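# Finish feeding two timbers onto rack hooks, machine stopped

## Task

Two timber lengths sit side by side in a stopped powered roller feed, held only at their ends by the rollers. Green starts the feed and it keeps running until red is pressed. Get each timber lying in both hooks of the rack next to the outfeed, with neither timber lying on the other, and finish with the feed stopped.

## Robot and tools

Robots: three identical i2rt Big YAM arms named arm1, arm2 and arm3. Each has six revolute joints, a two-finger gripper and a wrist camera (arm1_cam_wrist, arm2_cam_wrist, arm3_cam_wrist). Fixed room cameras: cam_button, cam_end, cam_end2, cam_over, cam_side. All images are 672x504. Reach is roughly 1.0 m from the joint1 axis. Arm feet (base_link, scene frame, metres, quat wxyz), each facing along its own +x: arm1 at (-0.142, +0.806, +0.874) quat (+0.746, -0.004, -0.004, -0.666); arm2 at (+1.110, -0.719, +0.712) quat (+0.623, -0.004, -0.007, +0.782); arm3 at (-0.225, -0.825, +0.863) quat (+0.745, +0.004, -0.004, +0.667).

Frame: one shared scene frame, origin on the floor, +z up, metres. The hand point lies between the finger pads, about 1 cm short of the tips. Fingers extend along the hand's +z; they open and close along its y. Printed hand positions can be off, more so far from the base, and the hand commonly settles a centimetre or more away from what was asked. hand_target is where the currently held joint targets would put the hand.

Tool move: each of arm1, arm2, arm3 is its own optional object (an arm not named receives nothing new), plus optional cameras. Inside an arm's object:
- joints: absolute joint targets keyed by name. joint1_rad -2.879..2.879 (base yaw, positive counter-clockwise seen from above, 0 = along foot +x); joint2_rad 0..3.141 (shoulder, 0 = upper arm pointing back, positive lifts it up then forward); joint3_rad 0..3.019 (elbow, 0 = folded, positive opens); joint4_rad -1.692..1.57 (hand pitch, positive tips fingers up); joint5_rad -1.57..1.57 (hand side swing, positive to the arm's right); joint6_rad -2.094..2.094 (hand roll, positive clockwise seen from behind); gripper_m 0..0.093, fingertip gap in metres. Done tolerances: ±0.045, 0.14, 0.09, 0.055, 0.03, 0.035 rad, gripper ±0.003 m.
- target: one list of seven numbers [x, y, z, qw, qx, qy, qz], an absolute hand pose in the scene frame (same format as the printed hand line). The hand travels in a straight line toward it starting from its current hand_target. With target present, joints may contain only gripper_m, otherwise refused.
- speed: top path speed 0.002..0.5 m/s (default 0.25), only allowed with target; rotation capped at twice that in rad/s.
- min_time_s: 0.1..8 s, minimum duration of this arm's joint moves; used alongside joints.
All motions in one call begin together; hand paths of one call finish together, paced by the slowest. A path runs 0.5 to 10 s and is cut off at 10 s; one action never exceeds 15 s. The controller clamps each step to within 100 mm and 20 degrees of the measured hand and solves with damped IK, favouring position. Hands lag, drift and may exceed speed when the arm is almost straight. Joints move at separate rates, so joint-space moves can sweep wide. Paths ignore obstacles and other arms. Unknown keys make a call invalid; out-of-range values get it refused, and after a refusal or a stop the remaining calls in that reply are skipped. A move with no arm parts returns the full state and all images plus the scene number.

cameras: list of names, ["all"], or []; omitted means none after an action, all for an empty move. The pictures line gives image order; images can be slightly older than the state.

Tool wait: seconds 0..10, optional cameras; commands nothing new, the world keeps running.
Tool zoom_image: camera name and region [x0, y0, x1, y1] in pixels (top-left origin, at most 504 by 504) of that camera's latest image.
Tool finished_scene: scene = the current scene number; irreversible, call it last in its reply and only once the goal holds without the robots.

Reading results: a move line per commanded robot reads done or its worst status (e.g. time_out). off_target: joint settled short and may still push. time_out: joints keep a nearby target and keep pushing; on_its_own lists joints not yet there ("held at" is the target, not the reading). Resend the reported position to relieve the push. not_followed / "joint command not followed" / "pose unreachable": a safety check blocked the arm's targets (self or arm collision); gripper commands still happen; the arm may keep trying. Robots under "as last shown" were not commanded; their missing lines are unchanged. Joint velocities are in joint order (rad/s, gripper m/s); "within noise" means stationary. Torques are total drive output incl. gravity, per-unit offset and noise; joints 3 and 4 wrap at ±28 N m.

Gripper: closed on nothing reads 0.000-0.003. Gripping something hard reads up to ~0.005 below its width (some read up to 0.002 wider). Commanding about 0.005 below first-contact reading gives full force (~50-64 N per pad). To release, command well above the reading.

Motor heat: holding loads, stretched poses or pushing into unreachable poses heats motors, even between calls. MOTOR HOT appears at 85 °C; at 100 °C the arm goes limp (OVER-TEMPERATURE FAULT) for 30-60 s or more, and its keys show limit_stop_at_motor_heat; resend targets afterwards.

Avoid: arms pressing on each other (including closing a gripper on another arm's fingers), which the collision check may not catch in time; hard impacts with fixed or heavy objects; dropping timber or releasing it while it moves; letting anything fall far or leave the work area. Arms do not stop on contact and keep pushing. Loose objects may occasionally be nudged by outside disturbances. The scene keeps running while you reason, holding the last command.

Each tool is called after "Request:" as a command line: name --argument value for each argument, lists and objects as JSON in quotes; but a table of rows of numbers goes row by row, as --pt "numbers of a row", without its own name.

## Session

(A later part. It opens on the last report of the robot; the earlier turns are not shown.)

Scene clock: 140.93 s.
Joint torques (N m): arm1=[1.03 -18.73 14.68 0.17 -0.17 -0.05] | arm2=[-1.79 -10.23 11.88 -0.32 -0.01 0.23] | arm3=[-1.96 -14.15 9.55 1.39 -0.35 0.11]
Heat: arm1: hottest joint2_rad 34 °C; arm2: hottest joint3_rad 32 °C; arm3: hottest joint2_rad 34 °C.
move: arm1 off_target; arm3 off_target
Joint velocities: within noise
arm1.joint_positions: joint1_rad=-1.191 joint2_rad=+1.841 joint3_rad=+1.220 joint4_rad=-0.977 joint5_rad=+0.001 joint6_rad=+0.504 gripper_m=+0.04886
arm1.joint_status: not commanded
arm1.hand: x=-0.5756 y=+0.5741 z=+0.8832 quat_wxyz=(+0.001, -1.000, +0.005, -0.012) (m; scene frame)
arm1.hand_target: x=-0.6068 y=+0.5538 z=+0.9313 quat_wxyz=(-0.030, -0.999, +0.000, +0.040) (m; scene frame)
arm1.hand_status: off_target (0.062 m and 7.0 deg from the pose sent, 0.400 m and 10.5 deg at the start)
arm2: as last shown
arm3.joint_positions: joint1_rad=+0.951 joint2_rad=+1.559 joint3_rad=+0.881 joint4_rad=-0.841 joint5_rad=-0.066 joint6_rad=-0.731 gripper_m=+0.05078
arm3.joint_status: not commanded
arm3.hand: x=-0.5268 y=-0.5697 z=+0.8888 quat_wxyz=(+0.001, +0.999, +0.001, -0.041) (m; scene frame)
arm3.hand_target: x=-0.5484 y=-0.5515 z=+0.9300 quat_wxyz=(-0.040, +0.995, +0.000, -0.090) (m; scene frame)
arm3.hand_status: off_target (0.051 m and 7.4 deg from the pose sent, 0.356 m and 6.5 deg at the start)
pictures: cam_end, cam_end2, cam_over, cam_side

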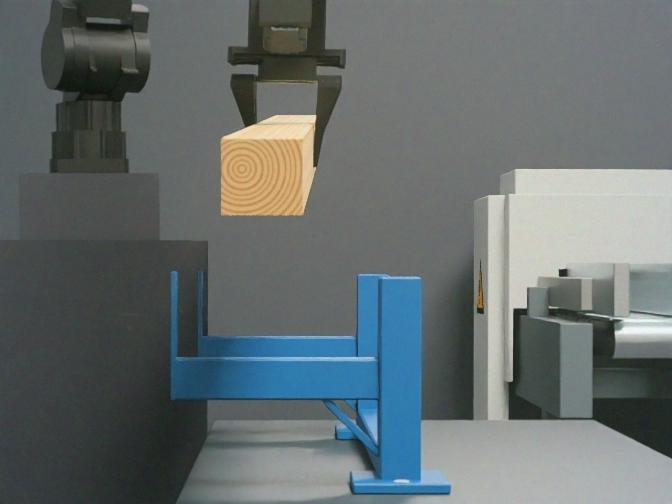

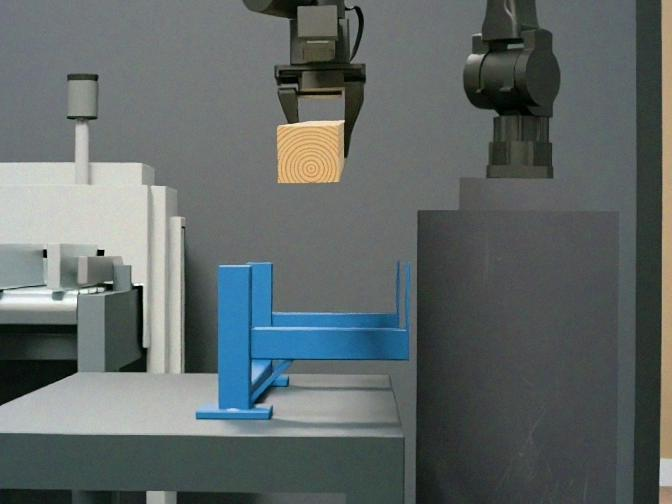

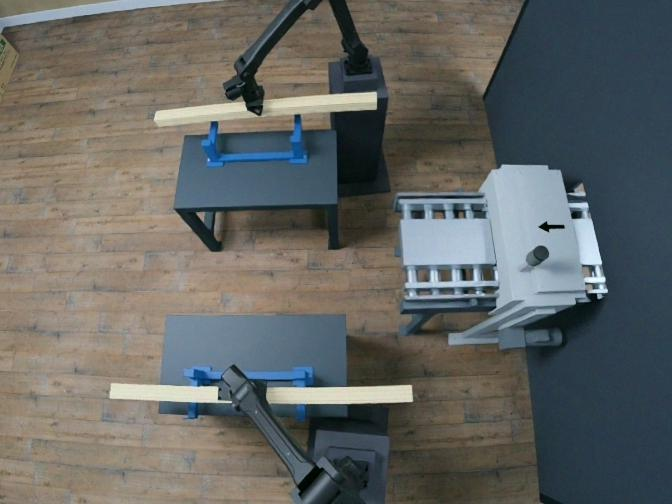

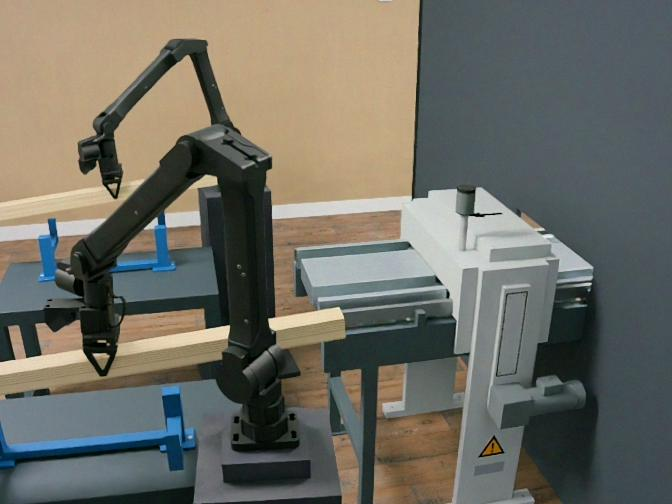

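Request:
move --arm1 '{"target":[-0.66,0.55,0.835,0.03,0.9958,0,-0.085],"speed":0.1}' --arm3 '{"target":[-0.61,-0.56,0.835,-0.04,0.991,0,-0.127],"speed":0.1}' --cameras '["cam_over","cam_end","cam_end2"]'

Scene clock: 161.47 s.
Joint torques (N m): arm1=[-0.15 -20.78 13.39 0.53 0.07 -0.07] | arm2=[-1.79 -10.29 11.88 -0.31 -0.02 0.23] | arm3=[-1.44 -13.74 8.31 1.83 -0.46 0.14]
Heat: arm1: hottest joint2_rad 34 °C; arm2: hottest joint3_rad 35 °C; arm3: hottest joint3_rad 35 °C.
move: arm1 off_target; arm3 off_target
Joint velocities: within noise
arm1.joint_positions: joint1_rad=-1.207 joint2_rad=+2.045 joint3_rad=+1.220 joint4_rad=-0.708 joint5_rad=+0.034 joint6_rad=+0.473 gripper_m=+0.04886
arm1.joint_status: not commanded
arm1.hand: x=-0.6099 y=+0.5707 z=+0.7839 quat_wxyz=(+0.000, -1.000, -0.001, +0.024) (m; scene frame)
arm1.hand_target: x=-0.6562 y=+0.5522 z=+0.8373 quat_wxyz=(-0.030, -0.996, +0.000, +0.085) (m; scene frame)
arm1.hand_status: off_target (0.074 m and 7.8 deg from the pose sent, 0.100 m and 11.7 deg at the start)
arm2: as last shown
arm3.joint_positions: joint1_rad=+1.038 joint2_rad=+1.774 joint3_rad=+0.856 joint4_rad=-0.515 joint5_rad=-0.089 joint6_rad=-0.633 gripper_m=+0.05078
arm3.joint_status: not commanded
arm3.hand: x=-0.5784 y=-0.5781 z=+0.8046 quat_wxyz=(-0.011, +0.997, -0.001, -0.081) (m; scene frame)
arm3.hand_target: x=-0.6085 y=-0.5610 z=+0.8360 quat_wxyz=(-0.040, +0.991, +0.000, -0.127) (m; scene frame)
arm3.hand_status: off_target (0.047 m and 6.2 deg from the pose sent, 0.100 m and 11.0 deg at the start)
pictures: cam_end, cam_end2, cam_over

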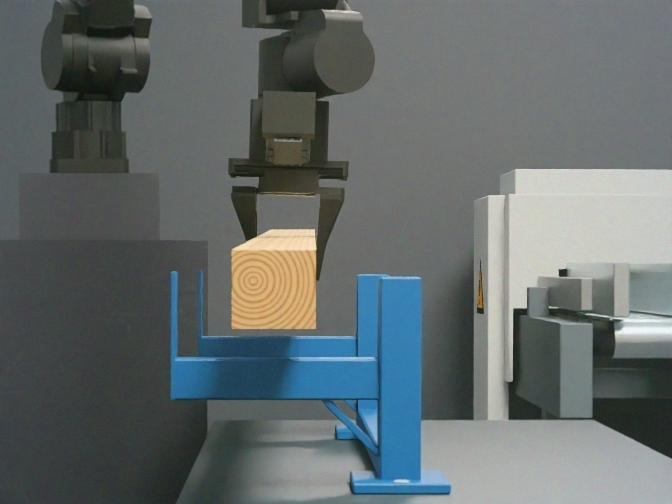

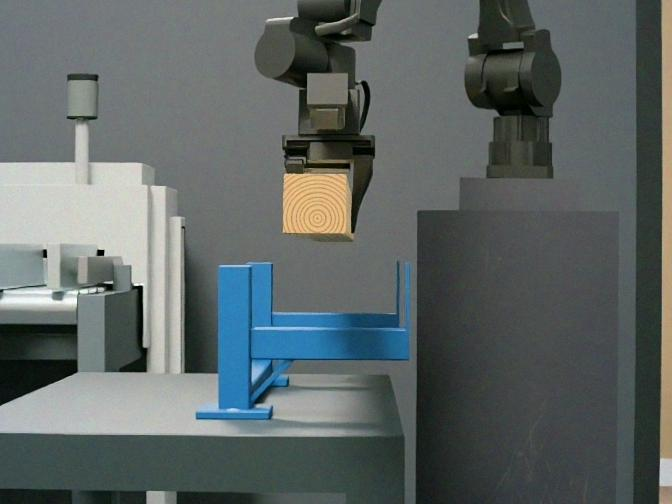

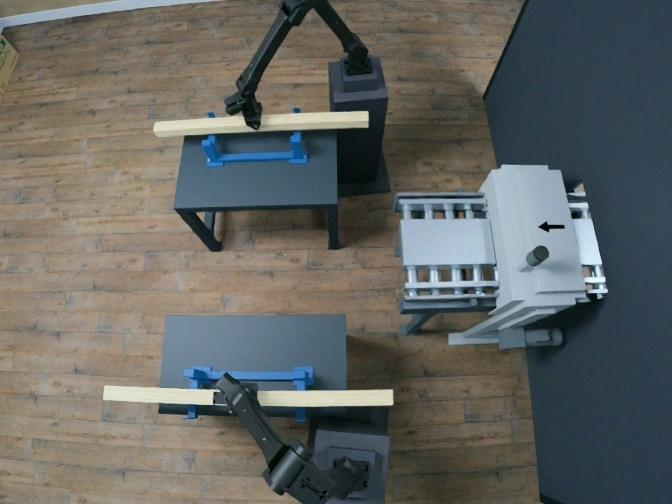

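Request:
move --arm1 '{"target":[-0.68,0.552,0.775,0.03,0.994,0,-0.102],"speed":0.06}' --arm3 '{"target":[-0.61,-0.557,0.75,-0.04,0.991,0,-0.127],"speed":0.06}' --cameras '["cam_over","cam_end","cam_end2"]'

Scene clock: 175.47 s.
Joint torques (N m): arm1=[-0.21 -19.6 12.62 1.39 0.11 -0.06] | arm2=[-1.85 -10.29 11.88 -0.32 -0.01 0.23] | arm3=[-1.67 -14.62 6.04 1.85 -0.48 0.11]
Heat: arm1: hottest joint2_rad 33 °C; arm2: hottest joint3_rad 36 °C; arm3: hottest joint3_rad 34 °C.
move: arm1 off_target; arm3 off_target
Joint velocities: within noise
arm1.joint_positions: joint1_rad=-1.220 joint2_rad=+2.149 joint3_rad=+1.238 joint4_rad=-0.583 joint5_rad=+0.044 joint6_rad=+0.456 gripper_m=+0.04886
arm1.joint_status: not commanded
arm1.hand: x=-0.6274 y=+0.5710 z=+0.7378 quat_wxyz=(-0.003, -0.999, -0.003, +0.044) (m; scene frame)
arm1.hand_target: x=-0.6765 y=+0.5539 z=+0.7782 quat_wxyz=(-0.030, -0.994, +0.000, +0.102) (m; scene frame)
arm1.hand_status: off_target (0.067 m and 7.4 deg from the pose sent, 0.073 m and 9.6 deg at the start)
arm2: as last shown
arm3.joint_positions: joint1_rad=+1.038 joint2_rad=+1.984 joint3_rad=+0.847 joint4_rad=-0.287 joint5_rad=-0.089 joint6_rad=-0.633 gripper_m=+0.05078
arm3.joint_status: not commanded
arm3.hand: x=-0.5802 y=-0.5757 z=+0.7244 quat_wxyz=(-0.014, +0.996, -0.001, -0.085) (m; scene frame)
arm3.hand_target: x=-0.6089 y=-0.5576 z=+0.7509 quat_wxyz=(-0.040, +0.991, +0.000, -0.127) (m; scene frame)
arm3.hand_status: off_target (0.043 m and 5.7 deg from the pose sent, 0.067 m and 6.2 deg at the start)
pictures: cam_end, cam_end2, cam_over

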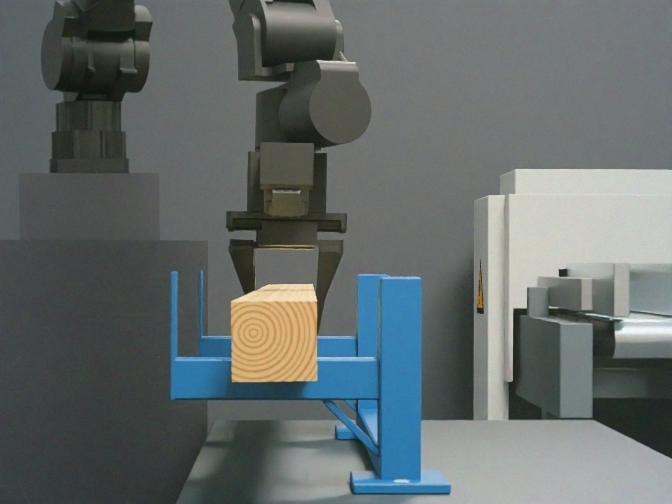

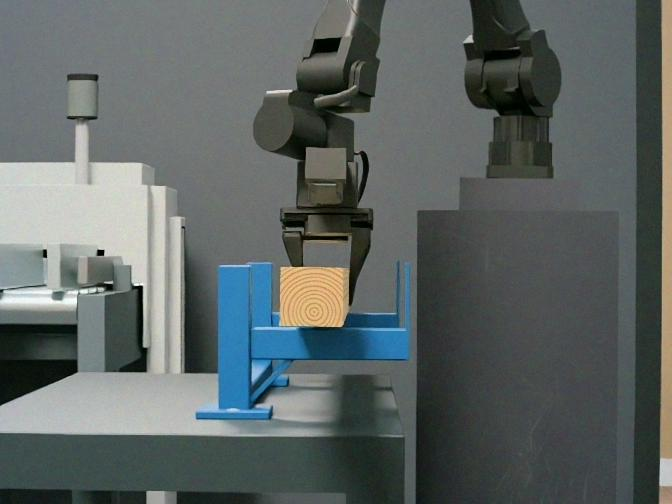

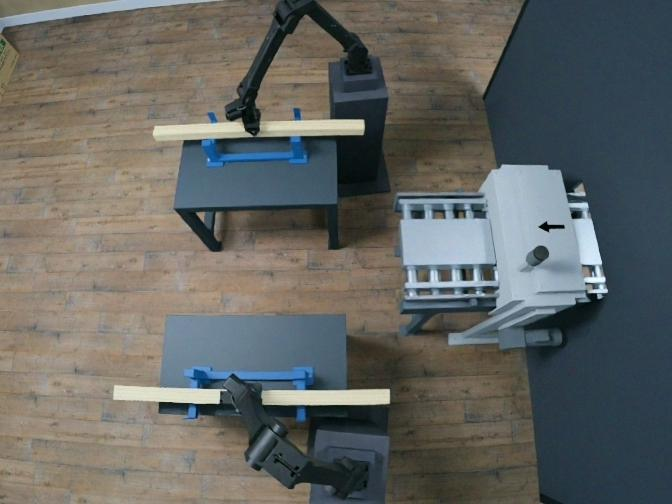

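Request:
move --arm1 '{"target":[-0.66,0.554,0.745,0.02,0.9955,0,-0.088],"speed":0.05}' --arm3 '{"target":[-0.60,-0.559,0.722,-0.03,0.9925,0,-0.115],"speed":0.05}' --cameras '["cam_end","cam_end2"]'

Scene clock: 187.90 s.
Joint torques (N m): arm1=[1.03 -16.73 10.07 2.47 0.14 0.04] | arm2=[-1.79 -10.29 11.88 -0.32 -0.01 0.23] | arm3=[-2.43 -11.58 5.89 2.43 -0.45 -0.01]
Heat: arm1: hottest joint2_rad 33 °C; arm2: hottest joint3_rad 37 °C; arm3: hottest joint3_rad 33 °C.
move: arm1 off_target; arm3 off_target
Joint velocities: within noise
arm1.joint_positions: joint1_rad=-1.220 joint2_rad=+2.152 joint3_rad=+1.238 joint4_rad=-0.570 joint5_rad=+0.051 joint6_rad=+0.457 gripper_m=+0.04886
arm1.joint_status: not commanded
arm1.hand: x=-0.6301 y=+0.5708 z=+0.7365 quat_wxyz=(-0.003, -0.999, -0.002, +0.050) (m; scene frame)
arm1.hand_target: x=-0.6586 y=+0.5546 z=+0.7468 quat_wxyz=(-0.020, -0.996, +0.000, +0.088) (m; scene frame)
arm1.hand_status: off_target (0.035 m and 4.8 deg from the pose sent, 0.037 m and 5.4 deg at the start)
arm2: as last shown
arm3.joint_positions: joint1_rad=+1.037 joint2_rad=+2.009 joint3_rad=+0.847 joint4_rad=-0.268 joint5_rad=-0.093 joint6_rad=-0.634 gripper_m=+0.05078
arm3.joint_status: not commanded
arm3.hand: x=-0.5785 y=-0.5769 z=+0.7150 quat_wxyz=(-0.011, +0.996, -0.002, -0.084) (m; scene frame)
arm3.hand_target: x=-0.5993 y=-0.5594 z=+0.7233 quat_wxyz=(-0.030, +0.993, +0.000, -0.115) (m; scene frame)
arm3.hand_status: off_target (0.029 m and 4.2 deg from the pose sent, 0.026 m and 3.9 deg at the start)
pictures: cam_end, cam_end2

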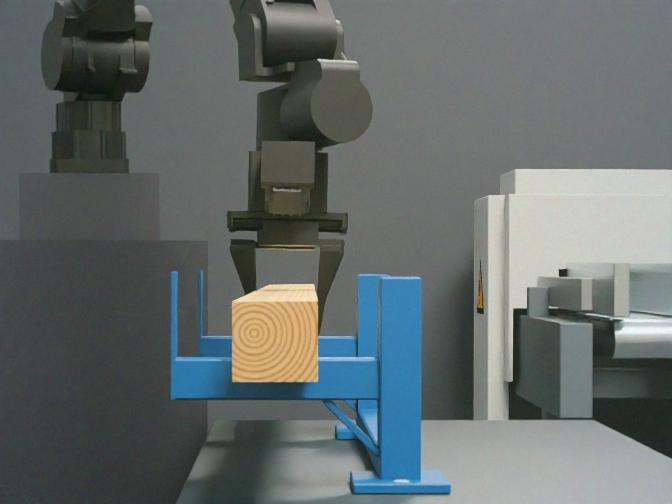

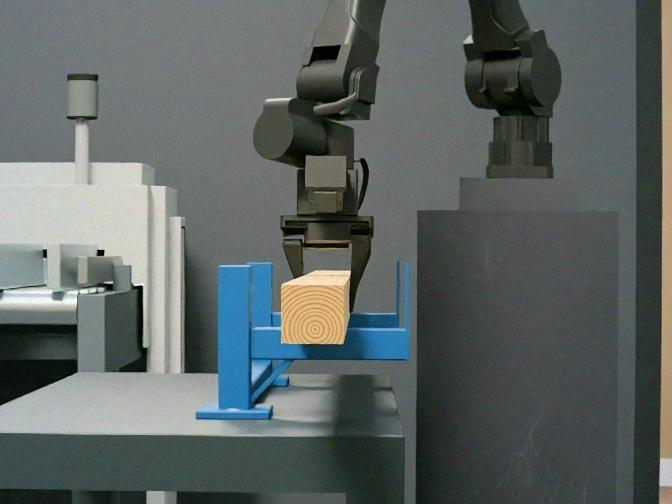

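Request:
move --arm1 '{"joints":{"gripper_m":0.08}}' --arm3 '{"joints":{"gripper_m":0.08}}' --cameras '["cam_end","cam_end2","arm1_cam_wrist","arm3_cam_wrist"]'

Scene clock: 199.33 s.
Joint torques (N m): arm1=[1.73 -16.91 8.88 1.01 0.12 0.05] | arm2=[-1.79 -10.29 11.88 -0.32 -0.01 0.23] | arm3=[-2.43 -11.69 5.46 1.36 -0.31 -0.01]
Heat: arm1: hottest joint2_rad 32 °C; arm2: hottest joint3_rad 38 °C; arm3: hottest joint3_rad 33 °C.
move: arm1 done; arm3 done
Joint velocities: within noise
arm1.joint_positions: joint1_rad=-1.220 joint2_rad=+2.152 joint3_rad=+1.254 joint4_rad=-0.533 joint5_rad=+0.051 joint6_rad=+0.457 gripper_m=+0.07988
arm1.joint_status: all done
arm1.hand: x=-0.6457 y=+0.5632 z=+0.7415 quat_wxyz=(-0.014, -0.997, -0.001, +0.073) (m; scene frame)
arm1.hand_target: x=-0.6586 y=+0.5546 z=+0.7469 quat_wxyz=(-0.020, -0.996, +0.000, +0.088) (m; scene frame)
arm1.hand_status: not commanded
arm2: as last shown
arm3.joint_positions: joint1_rad=+1.037 joint2_rad=+2.009 joint3_rad=+0.855 joint4_rad=-0.236 joint5_rad=-0.098 joint6_rad=-0.634 gripper_m=+0.07990
arm3.joint_status: all done
arm3.hand: x=-0.5887 y=-0.5702 z=+0.7179 quat_wxyz=(-0.021, +0.995, +0.000, -0.101) (m; scene frame)
arm3.hand_target: x=-0.5994 y=-0.5594 z=+0.7233 quat_wxyz=(-0.030, +0.993, +0.000, -0.115) (m; scene frame)
arm3.hand_status: not commanded
pictures: arm1_cam_wrist, arm3_cam_wrist, cam_end, cam_end2

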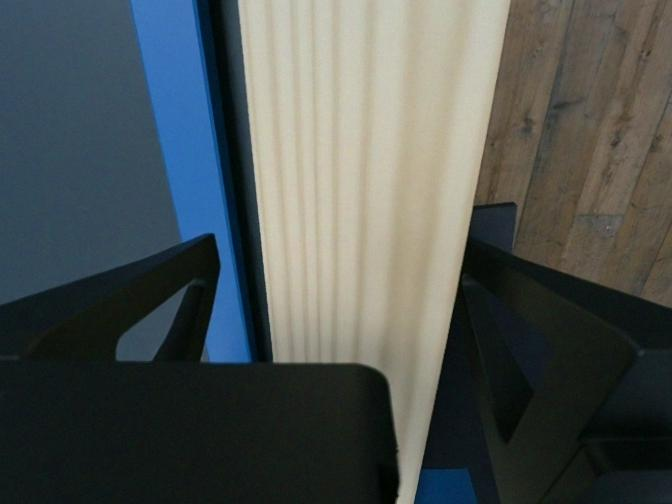

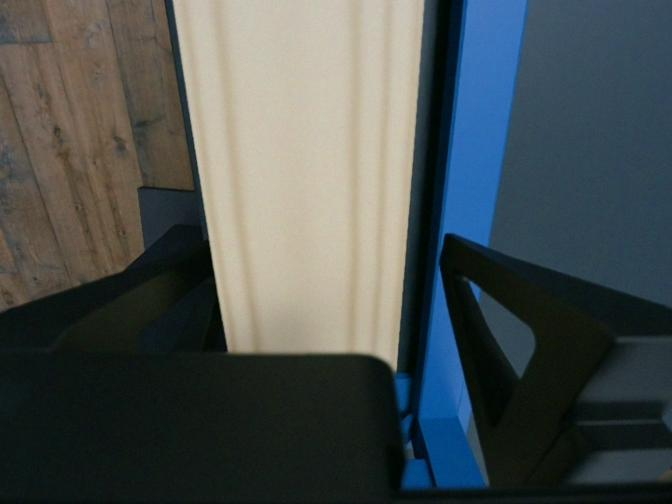

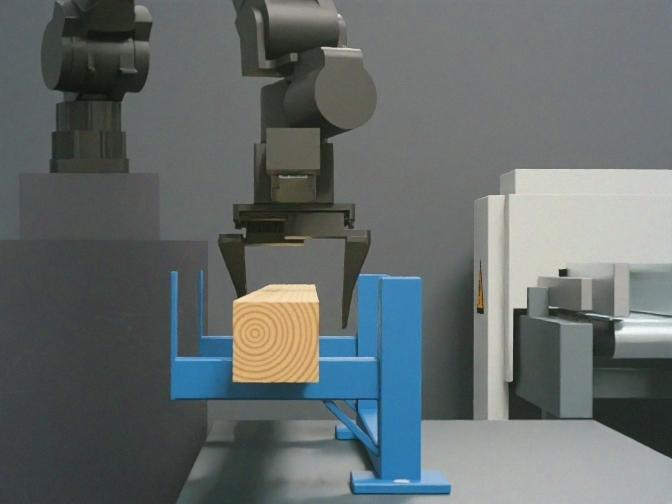

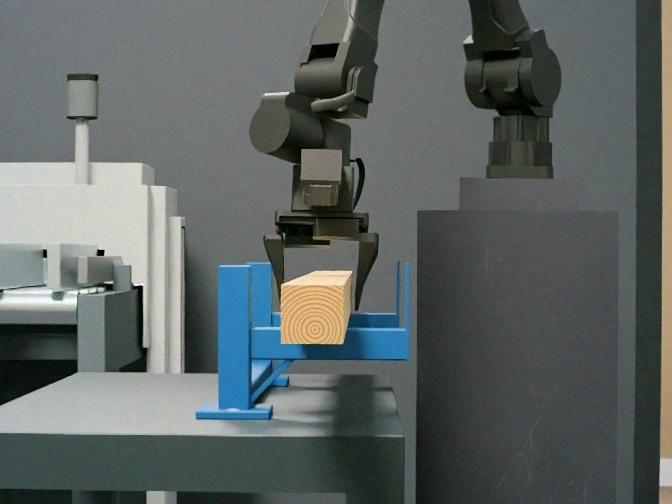

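Request:
move --arm1 '{"target":[-0.665,0.564,0.87,0.01,0.9955,0,-0.088],"speed":0.12,"joints":{"gripper_m":0.093}}' --arm3 '{"target":[-0.60,-0.572,0.86,-0.02,0.9925,0,-0.115],"speed":0.12,"joints":{"gripper_m":0.093}}' --cameras '["cam_end","cam_end2","cam_over","cam_button"]'

Scene clock: 215.63 s.
Joint torques (N m): arm1=[-0.15 -16.56 11.51 0.1 0.15 -0.07] | arm2=[-1.79 -10.29 11.88 -0.32 -0.01 0.23] | arm3=[-1.2 -10.4 8.96 0.59 -0.31 0.14]
Heat: arm1: hottest joint2_rad 31 °C; arm2: hottest joint3_rad 38 °C; arm3: hottest joint3_rad 31 °C.
move: arm1 off_target; arm3 off_target
Joint velocities: within noise
arm1.joint_positions: joint1_rad=-1.220 joint2_rad=+1.946 joint3_rad=+1.296 joint4_rad=-0.785 joint5_rad=+0.067 joint6_rad=+0.456 gripper_m=+0.09292
arm1.joint_status: all done
arm1.hand: x=-0.6493 y=+0.5660 z=+0.8574 quat_wxyz=(-0.006, -0.997, -0.001, +0.075) (m; scene frame)
arm1.hand_target: x=-0.6646 y=+0.5642 z=+0.8703 quat_wxyz=(-0.010, -0.996, +0.000, +0.088) (m; scene frame)
arm1.hand_status: off_target (0.020 m and 1.6 deg from the pose sent, 0.130 m and 1.8 deg at the start)
arm2: as last shown
arm3.joint_positions: joint1_rad=+1.037 joint2_rad=+1.673 joint3_rad=+0.866 joint4_rad=-0.593 joint5_rad=-0.111 joint6_rad=-0.632 gripper_m=+0.09293
arm3.joint_status: all done
arm3.hand: x=-0.5834 y=-0.5788 z=+0.8466 quat_wxyz=(-0.013, +0.995, -0.001, -0.101) (m; scene frame)
arm3.hand_target: x=-0.5996 y=-0.5723 z=+0.8603 quat_wxyz=(-0.020, +0.993, +0.000, -0.115) (m; scene frame)
arm3.hand_status: off_target (0.022 m and 1.8 deg from the pose sent, 0.143 m and 1.6 deg at the start)
pictures: cam_button, cam_end, cam_end2, cam_over

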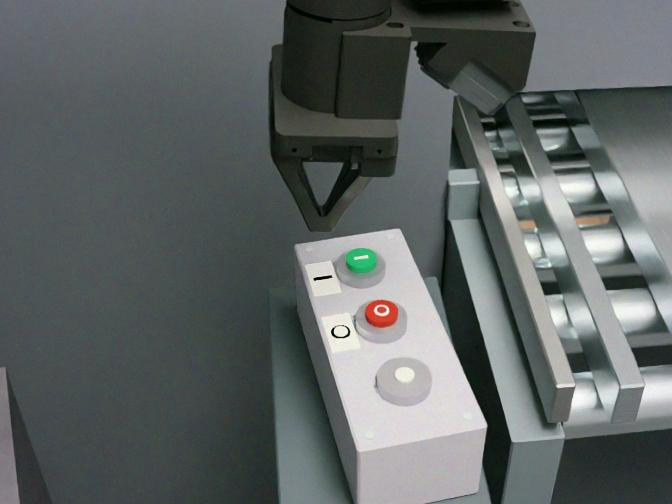

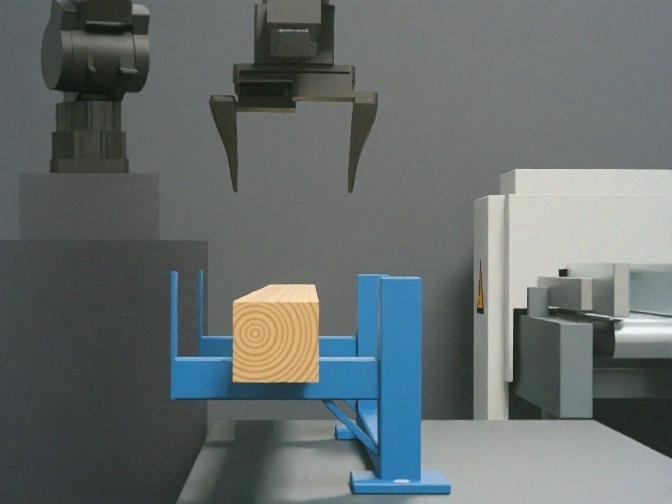

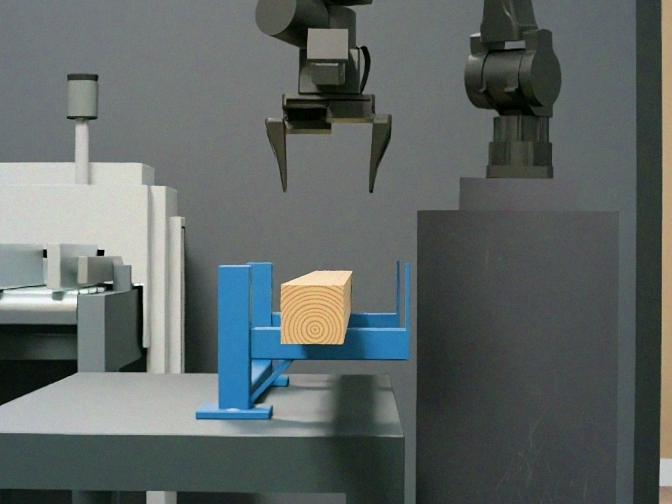

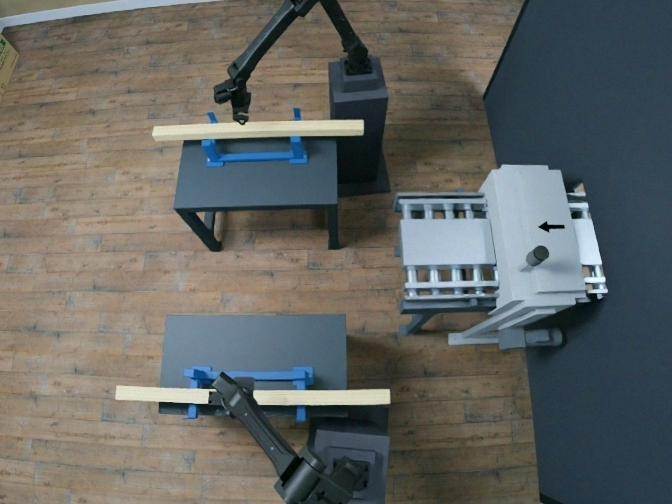

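Request:
finished_scene --scene 2

The scene is finished: the task was done.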